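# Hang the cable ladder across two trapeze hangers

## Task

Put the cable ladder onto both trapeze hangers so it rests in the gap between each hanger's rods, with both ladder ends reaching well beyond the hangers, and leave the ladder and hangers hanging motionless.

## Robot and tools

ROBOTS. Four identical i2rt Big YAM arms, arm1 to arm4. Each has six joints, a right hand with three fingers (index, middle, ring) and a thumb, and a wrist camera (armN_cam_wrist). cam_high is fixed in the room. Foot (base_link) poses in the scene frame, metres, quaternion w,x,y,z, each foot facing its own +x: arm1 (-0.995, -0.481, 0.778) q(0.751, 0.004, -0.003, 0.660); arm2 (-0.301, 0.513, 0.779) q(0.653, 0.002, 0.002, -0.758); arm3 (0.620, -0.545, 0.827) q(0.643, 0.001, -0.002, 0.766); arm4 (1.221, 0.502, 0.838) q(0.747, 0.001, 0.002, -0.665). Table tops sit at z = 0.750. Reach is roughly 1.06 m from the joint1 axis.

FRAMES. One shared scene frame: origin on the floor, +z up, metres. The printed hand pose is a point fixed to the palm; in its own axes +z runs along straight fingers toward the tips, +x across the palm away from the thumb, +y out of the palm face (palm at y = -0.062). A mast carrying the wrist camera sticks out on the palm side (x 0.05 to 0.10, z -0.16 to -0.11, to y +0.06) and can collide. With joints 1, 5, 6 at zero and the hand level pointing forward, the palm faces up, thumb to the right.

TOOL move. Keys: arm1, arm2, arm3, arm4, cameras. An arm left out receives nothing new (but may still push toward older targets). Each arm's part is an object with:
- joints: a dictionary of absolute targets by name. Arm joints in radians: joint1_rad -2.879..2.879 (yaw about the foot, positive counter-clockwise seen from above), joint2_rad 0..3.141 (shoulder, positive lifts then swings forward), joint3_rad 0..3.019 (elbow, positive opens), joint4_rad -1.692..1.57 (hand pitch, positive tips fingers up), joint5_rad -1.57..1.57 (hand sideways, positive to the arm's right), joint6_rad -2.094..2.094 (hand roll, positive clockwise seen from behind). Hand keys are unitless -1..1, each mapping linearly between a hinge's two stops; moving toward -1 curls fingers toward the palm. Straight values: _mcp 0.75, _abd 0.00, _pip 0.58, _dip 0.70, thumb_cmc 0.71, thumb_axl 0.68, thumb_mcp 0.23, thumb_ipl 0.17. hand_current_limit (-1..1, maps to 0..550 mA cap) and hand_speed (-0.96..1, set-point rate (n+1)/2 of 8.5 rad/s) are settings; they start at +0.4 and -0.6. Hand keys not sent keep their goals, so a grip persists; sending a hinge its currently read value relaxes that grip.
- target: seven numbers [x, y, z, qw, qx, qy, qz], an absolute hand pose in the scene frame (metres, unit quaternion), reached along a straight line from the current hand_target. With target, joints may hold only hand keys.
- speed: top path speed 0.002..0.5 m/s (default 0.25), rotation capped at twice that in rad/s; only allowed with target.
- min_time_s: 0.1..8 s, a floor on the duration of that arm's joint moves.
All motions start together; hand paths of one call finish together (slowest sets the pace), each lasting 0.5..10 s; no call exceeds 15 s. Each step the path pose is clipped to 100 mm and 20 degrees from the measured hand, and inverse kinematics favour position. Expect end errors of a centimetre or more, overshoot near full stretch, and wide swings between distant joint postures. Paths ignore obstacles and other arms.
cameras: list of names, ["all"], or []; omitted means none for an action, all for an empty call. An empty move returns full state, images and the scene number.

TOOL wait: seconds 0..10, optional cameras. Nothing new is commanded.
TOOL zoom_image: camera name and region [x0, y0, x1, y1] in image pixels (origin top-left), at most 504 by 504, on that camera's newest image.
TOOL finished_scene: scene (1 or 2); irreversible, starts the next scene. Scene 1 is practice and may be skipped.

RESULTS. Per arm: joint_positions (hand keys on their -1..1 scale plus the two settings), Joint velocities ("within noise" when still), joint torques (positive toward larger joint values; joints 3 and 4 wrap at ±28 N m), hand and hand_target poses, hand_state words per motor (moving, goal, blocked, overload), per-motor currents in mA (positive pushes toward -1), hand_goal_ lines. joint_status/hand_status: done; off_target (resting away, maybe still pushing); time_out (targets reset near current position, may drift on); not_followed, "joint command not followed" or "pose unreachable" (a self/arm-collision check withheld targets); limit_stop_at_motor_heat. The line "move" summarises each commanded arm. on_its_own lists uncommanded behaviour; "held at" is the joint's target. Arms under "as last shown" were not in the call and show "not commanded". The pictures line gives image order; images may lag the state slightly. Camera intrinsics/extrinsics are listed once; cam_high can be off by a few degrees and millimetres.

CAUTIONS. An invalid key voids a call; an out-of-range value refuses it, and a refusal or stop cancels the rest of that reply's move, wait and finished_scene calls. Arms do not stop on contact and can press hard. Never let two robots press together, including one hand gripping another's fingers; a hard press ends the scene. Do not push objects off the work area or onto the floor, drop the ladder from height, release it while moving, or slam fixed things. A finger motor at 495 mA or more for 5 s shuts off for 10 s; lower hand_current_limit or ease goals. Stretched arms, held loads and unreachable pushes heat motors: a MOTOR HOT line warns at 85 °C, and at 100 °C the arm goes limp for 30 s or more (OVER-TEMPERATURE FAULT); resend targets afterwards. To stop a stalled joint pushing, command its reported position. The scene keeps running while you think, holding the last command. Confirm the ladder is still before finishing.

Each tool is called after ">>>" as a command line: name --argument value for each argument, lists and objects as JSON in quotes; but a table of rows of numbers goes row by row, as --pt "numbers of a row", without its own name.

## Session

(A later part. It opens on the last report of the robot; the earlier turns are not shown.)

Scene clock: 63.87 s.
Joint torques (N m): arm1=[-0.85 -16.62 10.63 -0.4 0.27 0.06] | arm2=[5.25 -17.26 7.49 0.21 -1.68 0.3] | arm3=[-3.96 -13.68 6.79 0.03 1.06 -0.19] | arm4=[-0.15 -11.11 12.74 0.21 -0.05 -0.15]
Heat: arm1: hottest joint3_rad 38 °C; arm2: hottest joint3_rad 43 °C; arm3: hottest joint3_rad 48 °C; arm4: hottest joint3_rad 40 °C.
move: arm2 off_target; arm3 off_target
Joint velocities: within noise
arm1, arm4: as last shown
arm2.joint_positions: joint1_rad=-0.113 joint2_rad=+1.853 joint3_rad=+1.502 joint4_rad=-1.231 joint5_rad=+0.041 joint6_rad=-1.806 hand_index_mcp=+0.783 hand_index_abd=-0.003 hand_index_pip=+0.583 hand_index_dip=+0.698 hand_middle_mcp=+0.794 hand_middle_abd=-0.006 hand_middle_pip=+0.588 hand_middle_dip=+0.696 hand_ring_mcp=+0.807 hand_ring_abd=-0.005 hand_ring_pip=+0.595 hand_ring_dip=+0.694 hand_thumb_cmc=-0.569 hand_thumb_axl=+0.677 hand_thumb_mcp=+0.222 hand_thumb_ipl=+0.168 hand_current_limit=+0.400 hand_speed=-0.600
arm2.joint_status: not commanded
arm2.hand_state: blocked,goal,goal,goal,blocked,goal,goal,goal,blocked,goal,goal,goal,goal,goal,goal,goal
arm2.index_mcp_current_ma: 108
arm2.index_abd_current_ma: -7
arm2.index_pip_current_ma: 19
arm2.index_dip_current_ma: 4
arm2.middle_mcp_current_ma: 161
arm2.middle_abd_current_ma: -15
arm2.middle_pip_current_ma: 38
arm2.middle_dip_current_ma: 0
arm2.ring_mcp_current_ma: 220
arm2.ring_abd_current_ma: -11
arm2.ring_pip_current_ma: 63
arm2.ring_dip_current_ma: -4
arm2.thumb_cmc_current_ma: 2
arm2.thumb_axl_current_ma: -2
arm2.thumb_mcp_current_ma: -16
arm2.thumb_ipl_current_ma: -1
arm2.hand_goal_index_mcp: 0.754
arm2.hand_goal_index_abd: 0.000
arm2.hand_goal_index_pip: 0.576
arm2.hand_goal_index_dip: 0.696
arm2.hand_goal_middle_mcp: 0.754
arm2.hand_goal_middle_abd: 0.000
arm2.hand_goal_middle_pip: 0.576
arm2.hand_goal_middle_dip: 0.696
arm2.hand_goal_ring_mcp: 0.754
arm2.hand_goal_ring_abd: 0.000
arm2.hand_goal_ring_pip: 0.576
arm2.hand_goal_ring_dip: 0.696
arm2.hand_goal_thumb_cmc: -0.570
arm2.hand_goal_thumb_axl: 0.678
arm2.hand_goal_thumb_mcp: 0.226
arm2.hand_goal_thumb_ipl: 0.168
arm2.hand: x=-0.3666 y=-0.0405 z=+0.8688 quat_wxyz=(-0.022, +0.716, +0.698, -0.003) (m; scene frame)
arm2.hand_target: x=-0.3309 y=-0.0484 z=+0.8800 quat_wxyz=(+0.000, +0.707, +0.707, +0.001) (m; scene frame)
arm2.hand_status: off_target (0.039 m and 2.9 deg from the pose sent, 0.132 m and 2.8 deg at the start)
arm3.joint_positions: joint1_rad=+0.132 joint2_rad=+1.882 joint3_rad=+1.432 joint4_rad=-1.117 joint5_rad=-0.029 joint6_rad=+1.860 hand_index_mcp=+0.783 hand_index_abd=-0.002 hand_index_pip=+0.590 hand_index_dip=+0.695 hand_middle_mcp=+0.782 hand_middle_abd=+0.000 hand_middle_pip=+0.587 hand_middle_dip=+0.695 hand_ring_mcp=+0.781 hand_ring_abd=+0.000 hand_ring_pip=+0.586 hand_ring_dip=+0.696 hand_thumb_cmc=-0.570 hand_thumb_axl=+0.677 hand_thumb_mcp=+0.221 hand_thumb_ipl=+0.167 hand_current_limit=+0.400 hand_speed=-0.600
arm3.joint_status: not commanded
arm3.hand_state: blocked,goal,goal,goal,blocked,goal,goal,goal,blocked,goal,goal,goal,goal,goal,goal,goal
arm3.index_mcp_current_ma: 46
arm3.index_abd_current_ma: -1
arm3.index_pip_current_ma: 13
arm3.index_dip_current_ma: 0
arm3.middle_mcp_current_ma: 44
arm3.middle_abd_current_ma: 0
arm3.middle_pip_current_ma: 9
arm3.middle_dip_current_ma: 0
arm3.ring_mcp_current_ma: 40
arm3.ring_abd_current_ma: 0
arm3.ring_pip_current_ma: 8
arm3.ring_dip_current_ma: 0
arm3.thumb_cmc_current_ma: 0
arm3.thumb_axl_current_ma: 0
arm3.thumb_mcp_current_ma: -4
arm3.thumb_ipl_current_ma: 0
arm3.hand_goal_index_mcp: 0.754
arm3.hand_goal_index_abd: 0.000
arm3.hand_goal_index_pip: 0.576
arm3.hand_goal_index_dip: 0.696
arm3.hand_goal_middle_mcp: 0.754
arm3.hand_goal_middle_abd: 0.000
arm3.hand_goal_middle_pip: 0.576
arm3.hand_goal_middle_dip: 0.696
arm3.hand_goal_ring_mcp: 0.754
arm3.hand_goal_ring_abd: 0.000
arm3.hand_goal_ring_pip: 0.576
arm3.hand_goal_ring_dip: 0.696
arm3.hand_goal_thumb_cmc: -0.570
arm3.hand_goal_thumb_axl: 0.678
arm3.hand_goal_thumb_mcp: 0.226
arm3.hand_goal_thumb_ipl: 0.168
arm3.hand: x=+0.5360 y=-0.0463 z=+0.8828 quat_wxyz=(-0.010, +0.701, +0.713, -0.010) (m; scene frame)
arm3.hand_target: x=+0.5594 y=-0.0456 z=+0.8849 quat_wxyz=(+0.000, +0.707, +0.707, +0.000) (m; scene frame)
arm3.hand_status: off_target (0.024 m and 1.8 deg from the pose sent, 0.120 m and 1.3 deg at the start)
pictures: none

>>> move --arm1 '{"target": [-0.80, -0.035, 1.01, 0, 0.7071, 0.7071, 0], "speed": 0.15}' --arm2 '{"target": [-0.29, -0.05, 0.885, 0, 0.7071, 0.7071, 0], "speed": 0.08}' --arm3 '{"target": [0.595, -0.045, 0.885, 0, 0.7071, 0.7071, 0], "speed": 0.09}' --cameras '["arm1_cam_wrist"]'

>>> zoom_image --camera "arm1_cam_wrist" --region '[0, 0, 504, 504]'

Scene clock: 65.73 s.
Joint torques (N m): arm1=[-0.67 -14.8 10.21 0.57 0.27 -0.14] | arm2=[5.66 -17.44 7.79 0.05 -1.98 0.32] | arm3=[-3.84 -13.63 6.69 -0.08 1.16 -0.12] | arm4=[-0.21 -10.99 12.75 0.2 -0.06 -0.15]
Heat: arm1: hottest joint3_rad 38 °C; arm2: hottest joint3_rad 43 °C; arm3: hottest joint3_rad 48 °C; arm4: hottest joint3_rad 41 °C.
move: arm1 done; arm2 off_target; arm3 off_target
Joint velocities: within noise
arm1.joint_positions: joint1_rad=-0.097 joint2_rad=+1.608 joint3_rad=+1.530 joint4_rad=-1.510 joint5_rad=+0.003 joint6_rad=+1.354 hand_index_mcp=+0.754 hand_index_abd=-0.003 hand_index_pip=+0.578 hand_index_dip=+0.698 hand_middle_mcp=+0.754 hand_middle_abd=-0.003 hand_middle_pip=+0.578 hand_middle_dip=+0.698 hand_ring_mcp=+0.754 hand_ring_abd=-0.003 hand_ring_pip=+0.578 hand_ring_dip=+0.698 hand_thumb_cmc=-0.570 hand_thumb_axl=+0.677 hand_thumb_mcp=+0.219 hand_thumb_ipl=+0.167 hand_current_limit=+0.400 hand_speed=-0.600
arm1.joint_status: not commanded
arm1.hand_state: goal,goal,goal,goal,goal,goal,goal,goal,goal,goal,goal,goal,goal,goal,goal,goal
arm1.index_mcp_current_ma: 0
arm1.index_abd_current_ma: -3
arm1.index_pip_current_ma: 3
arm1.index_dip_current_ma: 2
arm1.middle_mcp_current_ma: 0
arm1.middle_abd_current_ma: -4
arm1.middle_pip_current_ma: 3
arm1.middle_dip_current_ma: 2
arm1.ring_mcp_current_ma: 0
arm1.ring_abd_current_ma: -3
arm1.ring_pip_current_ma: 2
arm1.ring_dip_current_ma: 2
arm1.thumb_cmc_current_ma: 0
arm1.thumb_axl_current_ma: -1
arm1.thumb_mcp_current_ma: -15
arm1.thumb_ipl_current_ma: -1
arm1.hand_goal_index_mcp: 0.754
arm1.hand_goal_index_abd: 0.000
arm1.hand_goal_index_pip: 0.576
arm1.hand_goal_index_dip: 0.696
arm1.hand_goal_middle_mcp: 0.754
arm1.hand_goal_middle_abd: 0.000
arm1.hand_goal_middle_pip: 0.576
arm1.hand_goal_middle_dip: 0.696
arm1.hand_goal_ring_mcp: 0.754
arm1.hand_goal_ring_abd: 0.000
arm1.hand_goal_ring_pip: 0.576
arm1.hand_goal_ring_dip: 0.696
arm1.hand_goal_thumb_cmc: -0.570
arm1.hand_goal_thumb_axl: 0.678
arm1.hand_goal_thumb_mcp: 0.226
arm1.hand_goal_thumb_ipl: 0.168
arm1.hand: x=-0.8017 y=-0.0388 z=+1.0117 quat_wxyz=(+0.002, +0.710, +0.704, -0.004) (m; scene frame)
arm1.hand_target: x=-0.8000 y=-0.0351 z=+1.0100 quat_wxyz=(+0.000, +0.707, +0.707, +0.000) (m; scene frame)
arm1.hand_status: done (0.005 m and 0.6 deg from the pose sent, 0.112 m and 1.0 deg at the start)
arm2.joint_positions: joint1_rad=-0.044 joint2_rad=+1.838 joint3_rad=+1.481 joint4_rad=-1.233 joint5_rad=+0.049 joint6_rad=-1.735 hand_index_mcp=+0.786 hand_index_abd=-0.004 hand_index_pip=+0.583 hand_index_dip=+0.698 hand_middle_mcp=+0.795 hand_middle_abd=-0.004 hand_middle_pip=+0.590 hand_middle_dip=+0.696 hand_ring_mcp=+0.812 hand_ring_abd=-0.002 hand_ring_pip=+0.597 hand_ring_dip=+0.694 hand_thumb_cmc=-0.569 hand_thumb_axl=+0.677 hand_thumb_mcp=+0.222 hand_thumb_ipl=+0.168 hand_current_limit=+0.400 hand_speed=-0.600
arm2.joint_status: not commanded
arm2.hand_state: blocked,goal,goal,goal,blocked,goal,goal,goal,blocked,goal,blocked,goal,goal,goal,goal,goal
arm2.index_mcp_current_ma: 122
arm2.index_abd_current_ma: -8
arm2.index_pip_current_ma: 21
arm2.index_dip_current_ma: 4
arm2.middle_mcp_current_ma: 164
arm2.middle_abd_current_ma: -10
arm2.middle_pip_current_ma: 45
arm2.middle_dip_current_ma: 0
arm2.ring_mcp_current_ma: 242
arm2.ring_abd_current_ma: -3
arm2.ring_pip_current_ma: 73
arm2.ring_dip_current_ma: -4
arm2.thumb_cmc_current_ma: 2
arm2.thumb_axl_current_ma: -2
arm2.thumb_mcp_current_ma: -16
arm2.thumb_ipl_current_ma: -1
arm2.hand_goal_index_mcp: 0.754
arm2.hand_goal_index_abd: 0.000
arm2.hand_goal_index_pip: 0.576
arm2.hand_goal_index_dip: 0.696
arm2.hand_goal_middle_mcp: 0.754
arm2.hand_goal_middle_abd: 0.000
arm2.hand_goal_middle_pip: 0.576
arm2.hand_goal_middle_dip: 0.696
arm2.hand_goal_ring_mcp: 0.754
arm2.hand_goal_ring_abd: 0.000
arm2.hand_goal_ring_pip: 0.576
arm2.hand_goal_ring_dip: 0.696
arm2.hand_goal_thumb_cmc: -0.570
arm2.hand_goal_thumb_axl: 0.678
arm2.hand_goal_thumb_mcp: 0.226
arm2.hand_goal_thumb_ipl: 0.168
arm2.hand: x=-0.3299 y=-0.0415 z=+0.8688 quat_wxyz=(-0.027, +0.717, +0.697, -0.004) (m; scene frame)
arm2.hand_target: x=-0.2911 y=-0.0482 z=+0.8850 quat_wxyz=(+0.000, +0.707, +0.708, +0.001) (m; scene frame)
arm2.hand_status: off_target (0.044 m and 3.6 deg from the pose sent, 0.079 m and 2.9 deg at the start)
arm3.joint_positions: joint1_rad=+0.066 joint2_rad=+1.862 joint3_rad=+1.403 joint4_rad=-1.109 joint5_rad=-0.031 joint6_rad=+1.795 hand_index_mcp=+0.784 hand_index_abd=-0.002 hand_index_pip=+0.591 hand_index_dip=+0.695 hand_middle_mcp=+0.783 hand_middle_abd=+0.000 hand_middle_pip=+0.587 hand_middle_dip=+0.695 hand_ring_mcp=+0.781 hand_ring_abd=+0.000 hand_ring_pip=+0.586 hand_ring_dip=+0.696 hand_thumb_cmc=-0.570 hand_thumb_axl=+0.677 hand_thumb_mcp=+0.221 hand_thumb_ipl=+0.167 hand_current_limit=+0.400 hand_speed=-0.600
arm3.joint_status: not commanded
arm3.hand_state: blocked,goal,goal,goal,blocked,goal,goal,goal,blocked,goal,goal,goal,goal,goal,goal,goal
arm3.index_mcp_current_ma: 48
arm3.index_abd_current_ma: 0
arm3.index_pip_current_ma: 15
arm3.index_dip_current_ma: 0
arm3.middle_mcp_current_ma: 47
arm3.middle_abd_current_ma: 0
arm3.middle_pip_current_ma: 10
arm3.middle_dip_current_ma: 0
arm3.ring_mcp_current_ma: 42
arm3.ring_abd_current_ma: 0
arm3.ring_pip_current_ma: 8
arm3.ring_dip_current_ma: 0
arm3.thumb_cmc_current_ma: 0
arm3.thumb_axl_current_ma: 0
arm3.thumb_mcp_current_ma: -4
arm3.thumb_ipl_current_ma: 0
arm3.hand_goal_index_mcp: 0.754
arm3.hand_goal_index_abd: 0.000
arm3.hand_goal_index_pip: 0.576
arm3.hand_goal_index_dip: 0.696
arm3.hand_goal_middle_mcp: 0.754
arm3.hand_goal_middle_abd: 0.000
arm3.hand_goal_middle_pip: 0.576
arm3.hand_goal_middle_dip: 0.696
arm3.hand_goal_ring_mcp: 0.754
arm3.hand_goal_ring_abd: 0.000
arm3.hand_goal_ring_pip: 0.576
arm3.hand_goal_ring_dip: 0.696
arm3.hand_goal_thumb_cmc: -0.570
arm3.hand_goal_thumb_axl: 0.678
arm3.hand_goal_thumb_mcp: 0.226
arm3.hand_goal_thumb_ipl: 0.168
arm3.hand: x=+0.5723 y=-0.0448 z=+0.8831 quat_wxyz=(-0.010, +0.701, +0.713, -0.011) (m; scene frame)
arm3.hand_target: x=+0.5944 y=-0.0454 z=+0.8850 quat_wxyz=(+0.000, +0.707, +0.707, +0.000) (m; scene frame)
arm3.hand_status: off_target (0.023 m and 1.9 deg from the pose sent, 0.059 m and 1.8 deg at the start)
arm4: as last shown
pictures: arm1_cam_wrist
camera_calibration:
arm1_cam_wrist: T_world_to_cam=[[0.650077, -0.759093, -0.034324, 0.561986], [-0.425018, -0.400682, 0.811673, -1.24132], [-0.629888, -0.513062, -0.583102, 0.18936], [0, 0, 0, 1]] pos_world=[-0.773644, 0.0263765, 1.13726]

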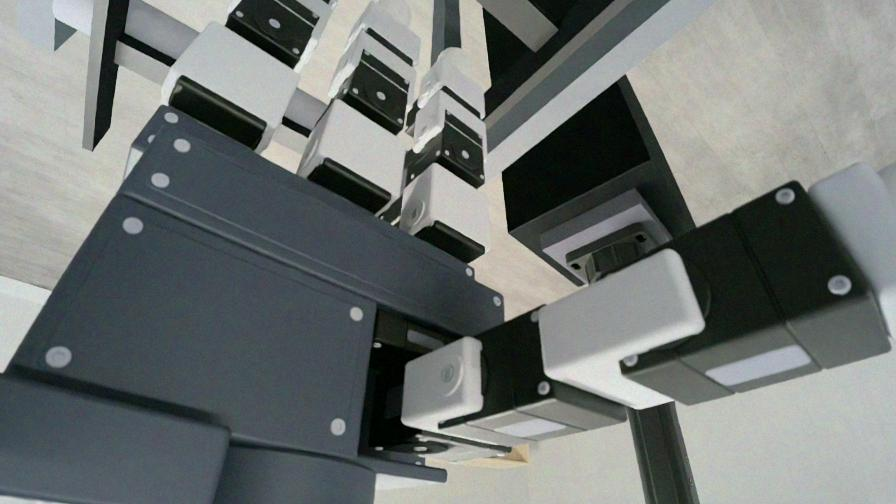

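Scaled by 1.000.

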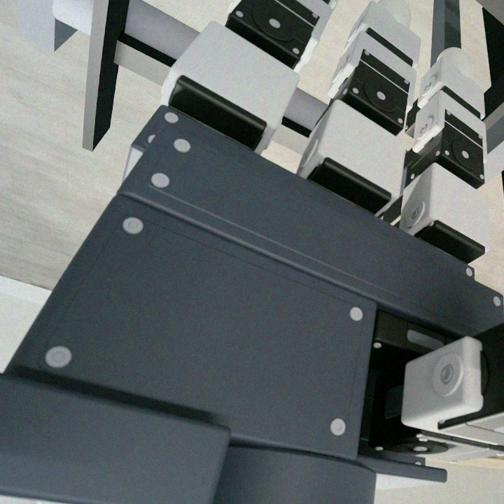

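>>> move --arm1 '{"target": [-0.808, -0.035, 0.88, 0, 0.7071, 0.7071, 0], "speed": 0.2}' --arm2 '{"target": [-0.34, -0.045, 1.02, 0, 0.7071, 0.7071, 0], "speed": 0.2}'

>>> move --arm2 '{"target": [-0.14, -0.045, 1.02, 0, 0.7071, 0.7071, 0], "speed": 0.2}' --cameras '["arm1_cam_wrist", "arm2_cam_wrist"]'

Scene clock: 67.57 s.
Joint torques (N m): arm1=[-0.73 -9.52 5.68 2.92 0.24 -0.07] | arm2=[-0.38 -15.21 10.56 -0.21 -0.3 -0.08] | arm3=[-4.89 -13.63 6.74 -0.16 1.67 -0.11] | arm4=[0.03 -11.05 12.78 0.17 -0.05 -0.14]
Heat: arm1: hottest joint3_rad 38 °C; arm2: hottest joint3_rad 43 °C; arm3: hottest joint3_rad 47 °C; arm4: hottest joint3_rad 41 °C.
move: arm1 off_target; arm2 off_target
Joint velocities: within noise
arm1.joint_positions: joint1_rad=-0.087 joint2_rad=+1.613 joint3_rad=+1.311 joint4_rad=-1.231 joint5_rad=+0.003 joint6_rad=+1.359 hand_index_mcp=+0.760 hand_index_abd=+0.022 hand_index_pip=+0.579 hand_index_dip=+0.695 hand_middle_mcp=+0.760 hand_middle_abd=+0.029 hand_middle_pip=+0.579 hand_middle_dip=+0.698 hand_ring_mcp=+0.755 hand_ring_abd=+0.003 hand_ring_pip=+0.578 hand_ring_dip=+0.697 hand_thumb_cmc=-0.570 hand_thumb_axl=+0.677 hand_thumb_mcp=+0.219 hand_thumb_ipl=+0.167 hand_current_limit=+0.400 hand_speed=-0.600
arm1.joint_status: not commanded
arm1.hand_state: goal,blocked,goal,goal,goal,blocked,goal,goal,goal,goal,goal,goal,goal,goal,goal,goal
arm1.index_mcp_current_ma: 10
arm1.index_abd_current_ma: 44
arm1.index_pip_current_ma: 4
arm1.index_dip_current_ma: -2
arm1.middle_mcp_current_ma: 11
arm1.middle_abd_current_ma: 62
arm1.middle_pip_current_ma: 4
arm1.middle_dip_current_ma: 2
arm1.ring_mcp_current_ma: 2
arm1.ring_abd_current_ma: 4
arm1.ring_pip_current_ma: 3
arm1.ring_dip_current_ma: 1
arm1.thumb_cmc_current_ma: 0
arm1.thumb_axl_current_ma: -1
arm1.thumb_mcp_current_ma: -16
arm1.thumb_ipl_current_ma: -1
arm1.hand_goal_index_mcp: 0.754
arm1.hand_goal_index_abd: 0.000
arm1.hand_goal_index_pip: 0.576
arm1.hand_goal_index_dip: 0.696
arm1.hand_goal_middle_mcp: 0.754
arm1.hand_goal_middle_abd: 0.000
arm1.hand_goal_middle_pip: 0.576
arm1.hand_goal_middle_dip: 0.696
arm1.hand_goal_ring_mcp: 0.754
arm1.hand_goal_ring_abd: 0.000
arm1.hand_goal_ring_pip: 0.576
arm1.hand_goal_ring_dip: 0.696
arm1.hand_goal_thumb_cmc: -0.570
arm1.hand_goal_thumb_axl: 0.678
arm1.hand_goal_thumb_mcp: 0.226
arm1.hand_goal_thumb_ipl: 0.168
arm1.hand: x=-0.8062 y=-0.0374 z=+0.9271 quat_wxyz=(-0.013, +0.708, +0.706, +0.020) (m; scene frame)
arm1.hand_target: x=-0.8090 y=-0.0385 z=+0.8825 quat_wxyz=(+0.000, +0.707, +0.707, +0.000) (m; scene frame)
arm1.hand_status: off_target (0.047 m and 2.7 deg from the pose sent, 0.132 m and 0.6 deg at the start)
arm2.joint_positions: joint1_rad=-0.069 joint2_rad=+1.763 joint3_rad=+1.742 joint4_rad=-1.564 joint5_rad=+0.002 joint6_rad=-1.786 hand_index_mcp=+0.755 hand_index_abd=+0.003 hand_index_pip=+0.578 hand_index_dip=+0.699 hand_middle_mcp=+0.755 hand_middle_abd=+0.003 hand_middle_pip=+0.578 hand_middle_dip=+0.699 hand_ring_mcp=+0.755 hand_ring_abd=+0.003 hand_ring_pip=+0.579 hand_ring_dip=+0.699 hand_thumb_cmc=-0.569 hand_thumb_axl=+0.677 hand_thumb_mcp=+0.222 hand_thumb_ipl=+0.168 hand_current_limit=+0.400 hand_speed=-0.600
arm2.joint_status: not commanded
arm2.hand_state: goal,goal,goal,goal,goal,goal,goal,goal,goal,goal,goal,goal,goal,goal,goal,goal
arm2.index_mcp_current_ma: 3
arm2.index_abd_current_ma: 7
arm2.index_pip_current_ma: 6
arm2.index_dip_current_ma: 9
arm2.middle_mcp_current_ma: 3
arm2.middle_abd_current_ma: 7
arm2.middle_pip_current_ma: 6
arm2.middle_dip_current_ma: 7
arm2.ring_mcp_current_ma: 4
arm2.ring_abd_current_ma: 7
arm2.ring_pip_current_ma: 7
arm2.ring_dip_current_ma: 8
arm2.thumb_cmc_current_ma: 2
arm2.thumb_axl_current_ma: -2
arm2.thumb_mcp_current_ma: -16
arm2.thumb_ipl_current_ma: -1
arm2.hand_goal_index_mcp: 0.754
arm2.hand_goal_index_abd: 0.000
arm2.hand_goal_index_pip: 0.576
arm2.hand_goal_index_dip: 0.696
arm2.hand_goal_middle_mcp: 0.754
arm2.hand_goal_middle_abd: 0.000
arm2.hand_goal_middle_pip: 0.576
arm2.hand_goal_middle_dip: 0.696
arm2.hand_goal_ring_mcp: 0.754
arm2.hand_goal_ring_abd: 0.000
arm2.hand_goal_ring_pip: 0.576
arm2.hand_goal_ring_dip: 0.696
arm2.hand_goal_thumb_cmc: -0.570
arm2.hand_goal_thumb_axl: 0.678
arm2.hand_goal_thumb_mcp: 0.226
arm2.hand_goal_thumb_ipl: 0.168
arm2.hand: x=-0.3344 y=-0.0378 z=+1.0097 quat_wxyz=(-0.006, +0.708, +0.706, +0.008) (m; scene frame)
arm2.hand_target: x=-0.3400 y=-0.0446 z=+1.0199 quat_wxyz=(+0.000, +0.707, +0.707, +0.000) (m; scene frame)
arm2.hand_status: off_target (0.014 m and 1.2 deg from the pose sent, 0.152 m and 3.6 deg at the start)
arm3: as last shown
arm3.joint_positions: joint1_rad=+0.077 joint2_rad=+1.862 joint3_rad=+1.403 joint4_rad=-1.105 joint5_rad=-0.047 joint6_rad=+1.795 hand_index_mcp=+0.799 hand_index_abd=-0.001 hand_index_pip=+0.598 hand_index_dip=+0.696 hand_middle_mcp=+0.796 hand_middle_abd=+0.000 hand_middle_pip=+0.592 hand_middle_dip=+0.695 hand_ring_mcp=+0.791 hand_ring_abd=+0.000 hand_ring_pip=+0.591 hand_ring_dip=+0.696 hand_thumb_cmc=-0.570 hand_thumb_axl=+0.677 hand_thumb_mcp=+0.221 hand_thumb_ipl=+0.167 hand_current_limit=+0.400 hand_speed=-0.600
arm3.hand_state: blocked,goal,blocked,goal,blocked,goal,goal,goal,blocked,goal,goal,goal,goal,goal,goal,goal
arm3.index_mcp_current_ma: 90
arm3.index_pip_current_ma: 28
arm3.middle_mcp_current_ma: 80
arm3.middle_pip_current_ma: 18
arm3.ring_mcp_current_ma: 66
arm3.ring_pip_current_ma: 15
arm3.hand: x=+0.5634 y=-0.0451 z=+0.8818 quat_wxyz=(-0.016, +0.697, +0.717, -0.017) (m; scene frame)
arm3.hand_target: x=+0.5945 y=-0.0454 z=+0.8850 quat_wxyz=(+0.000, +0.707, +0.707, +0.000) (m; scene frame)
arm4.joint_positions: joint1_rad=-0.658 joint2_rad=+1.475 joint3_rad=+1.576 joint4_rad=-1.698 joint5_rad=-0.003 joint6_rad=-2.094 hand_index_mcp=+0.755 hand_index_abd=+0.003 hand_index_pip=+0.577 hand_index_dip=+0.696 hand_middle_mcp=+0.755 hand_middle_abd=+0.002 hand_middle_pip=+0.577 hand_middle_dip=+0.696 hand_ring_mcp=+0.755 hand_ring_abd=+0.002 hand_ring_pip=+0.577 hand_ring_dip=+0.696 hand_thumb_cmc=-0.569 hand_thumb_axl=+0.677 hand_thumb_mcp=+0.224 hand_thumb_ipl=+0.168 hand_current_limit=+0.400 hand_speed=-0.600
arm4.joint_status: not commanded
arm4.hand_state: goal,goal,goal,goal,goal,goal,goal,goal,goal,goal,goal,goal,goal,goal,goal,goal
arm4.index_mcp_current_ma: 5
arm4.index_abd_current_ma: 11
arm4.index_pip_current_ma: 4
arm4.index_dip_current_ma: 0
arm4.middle_mcp_current_ma: 4
arm4.middle_abd_current_ma: 9
arm4.middle_pip_current_ma: 4
arm4.middle_dip_current_ma: 0
arm4.ring_mcp_current_ma: 4
arm4.ring_abd_current_ma: 9
arm4.ring_pip_current_ma: 3
arm4.ring_dip_current_ma: 0
arm4.thumb_cmc_current_ma: 7
arm4.thumb_axl_current_ma: -4
arm4.thumb_mcp_current_ma: -14
arm4.thumb_ipl_current_ma: -2
arm4.hand_goal_index_mcp: 0.754
arm4.hand_goal_index_abd: 0.000
arm4.hand_goal_index_pip: 0.576
arm4.hand_goal_index_dip: 0.696
arm4.hand_goal_middle_mcp: 0.754
arm4.hand_goal_middle_abd: 0.000
arm4.hand_goal_middle_pip: 0.576
arm4.hand_goal_middle_dip: 0.696
arm4.hand_goal_ring_mcp: 0.754
arm4.hand_goal_ring_abd: 0.000
arm4.hand_goal_ring_pip: 0.576
arm4.hand_goal_ring_dip: 0.696
arm4.hand_goal_thumb_cmc: -0.570
arm4.hand_goal_thumb_axl: 0.678
arm4.hand_goal_thumb_mcp: 0.226
arm4.hand_goal_thumb_ipl: 0.168
arm4.hand: x=+1.0854 y=+0.1104 z=+1.1422 quat_wxyz=(-0.003, +0.714, +0.700, +0.014) (m; scene frame)
arm4.hand_target: x=+1.0802 y=+0.1003 z=+1.1499 quat_wxyz=(-0.001, +0.709, +0.705, -0.001) (m; scene frame)
arm4.hand_status: not commanded
pictures: none

Scene clock: 69.37 s.
Joint torques (N m): arm1=[-0.5 -8.59 5.68 2.99 0.25 -0.04] | arm2=[-0.26 -15.5 9.5 0.14 -0.17 0.14] | arm3=[-4.54 -14.1 6.87 -0.12 1.68 -0.14] | arm4=[-0.09 -10.99 12.75 0.2 -0.05 -0.15]
Heat: arm1: hottest joint3_rad 38 °C; arm2: hottest joint3_rad 44 °C; arm3: hottest joint3_rad 47 °C; arm4: hottest joint3_rad 41 °C.
move: arm2 off_target
Joint velocities: within noise
arm1, arm3, arm4: as last shown
arm2.joint_positions: joint1_rad=+0.301 joint2_rad=+1.747 joint3_rad=+1.728 joint4_rad=-1.564 joint5_rad=+0.001 joint6_rad=-1.437 hand_index_mcp=+0.754 hand_index_abd=+0.003 hand_index_pip=+0.578 hand_index_dip=+0.699 hand_middle_mcp=+0.754 hand_middle_abd=+0.003 hand_middle_pip=+0.578 hand_middle_dip=+0.699 hand_ring_mcp=+0.754 hand_ring_abd=+0.003 hand_ring_pip=+0.579 hand_ring_dip=+0.699 hand_thumb_cmc=-0.569 hand_thumb_axl=+0.677 hand_thumb_mcp=+0.222 hand_thumb_ipl=+0.168 hand_current_limit=+0.400 hand_speed=-0.600
arm2.joint_status: not commanded
arm2.hand_state: goal,goal,goal,goal,goal,goal,goal,goal,goal,goal,goal,goal,goal,goal,goal,goal
arm2.index_mcp_current_ma: 0
arm2.index_abd_current_ma: 7
arm2.index_pip_current_ma: 5
arm2.index_dip_current_ma: 8
arm2.middle_mcp_current_ma: 0
arm2.middle_abd_current_ma: 7
arm2.middle_pip_current_ma: 5
arm2.middle_dip_current_ma: 6
arm2.ring_mcp_current_ma: 0
arm2.ring_abd_current_ma: 7
arm2.ring_pip_current_ma: 6
arm2.ring_dip_current_ma: 8
arm2.thumb_cmc_current_ma: 2
arm2.thumb_axl_current_ma: -2
arm2.thumb_mcp_current_ma: -16
arm2.thumb_ipl_current_ma: -1
arm2.hand_goal_index_mcp: 0.754
arm2.hand_goal_index_abd: 0.000
arm2.hand_goal_index_pip: 0.576
arm2.hand_goal_index_dip: 0.696
arm2.hand_goal_middle_mcp: 0.754
arm2.hand_goal_middle_abd: 0.000
arm2.hand_goal_middle_pip: 0.576
arm2.hand_goal_middle_dip: 0.696
arm2.hand_goal_ring_mcp: 0.754
arm2.hand_goal_ring_abd: 0.000
arm2.hand_goal_ring_pip: 0.576
arm2.hand_goal_ring_dip: 0.696
arm2.hand_goal_thumb_cmc: -0.570
arm2.hand_goal_thumb_axl: 0.678
arm2.hand_goal_thumb_mcp: 0.226
arm2.hand_goal_thumb_ipl: 0.168
arm2.hand: x=-0.1358 y=-0.0376 z=+1.0126 quat_wxyz=(-0.007, +0.700, +0.714, +0.006) (m; scene frame)
arm2.hand_target: x=-0.1400 y=-0.0448 z=+1.0201 quat_wxyz=(+0.000, +0.707, +0.707, +0.000) (m; scene frame)
arm2.hand_status: off_target (0.011 m and 1.5 deg from the pose sent, 0.195 m and 1.2 deg at the start)
pictures: arm1_cam_wrist, arm2_cam_wrist
camera_calibration:
arm1_cam_wrist: T_world_to_cam=[[0.653734, -0.753716, -0.0674109, 0.596924], [-0.432554, -0.445292, 0.783972, -1.15605], [-0.62091, -0.48335, -0.617125, 0.177807], [0, 0, 0, 1]] pos_world=[-0.779883, 0.0210731, 1.05628]
arm2_cam_wrist: T_world_to_cam=[[0.608639, -0.793296, 0.015487, 0.0677282], [-0.503829, -0.371326, 0.779919, -0.934033], [-0.612956, -0.482491, -0.625689, 0.653556], [0, 0, 0, 1]] pos_world=[-0.111214, 0.0222329, 1.13634]

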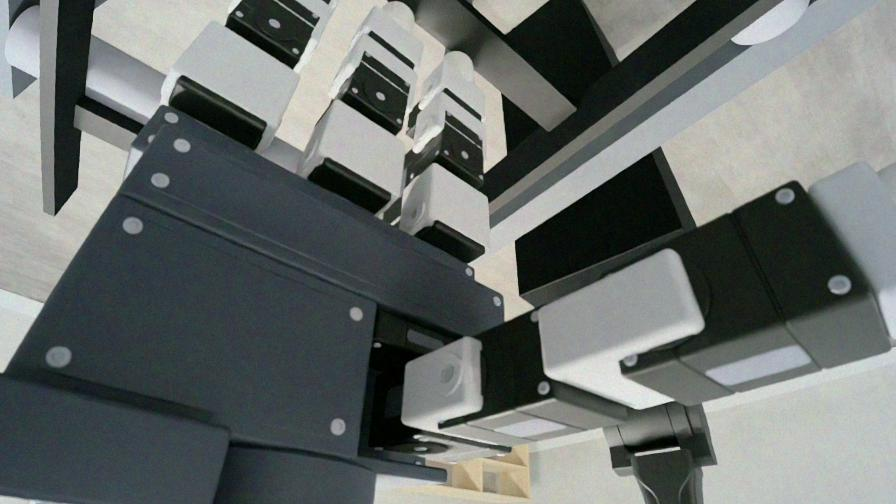

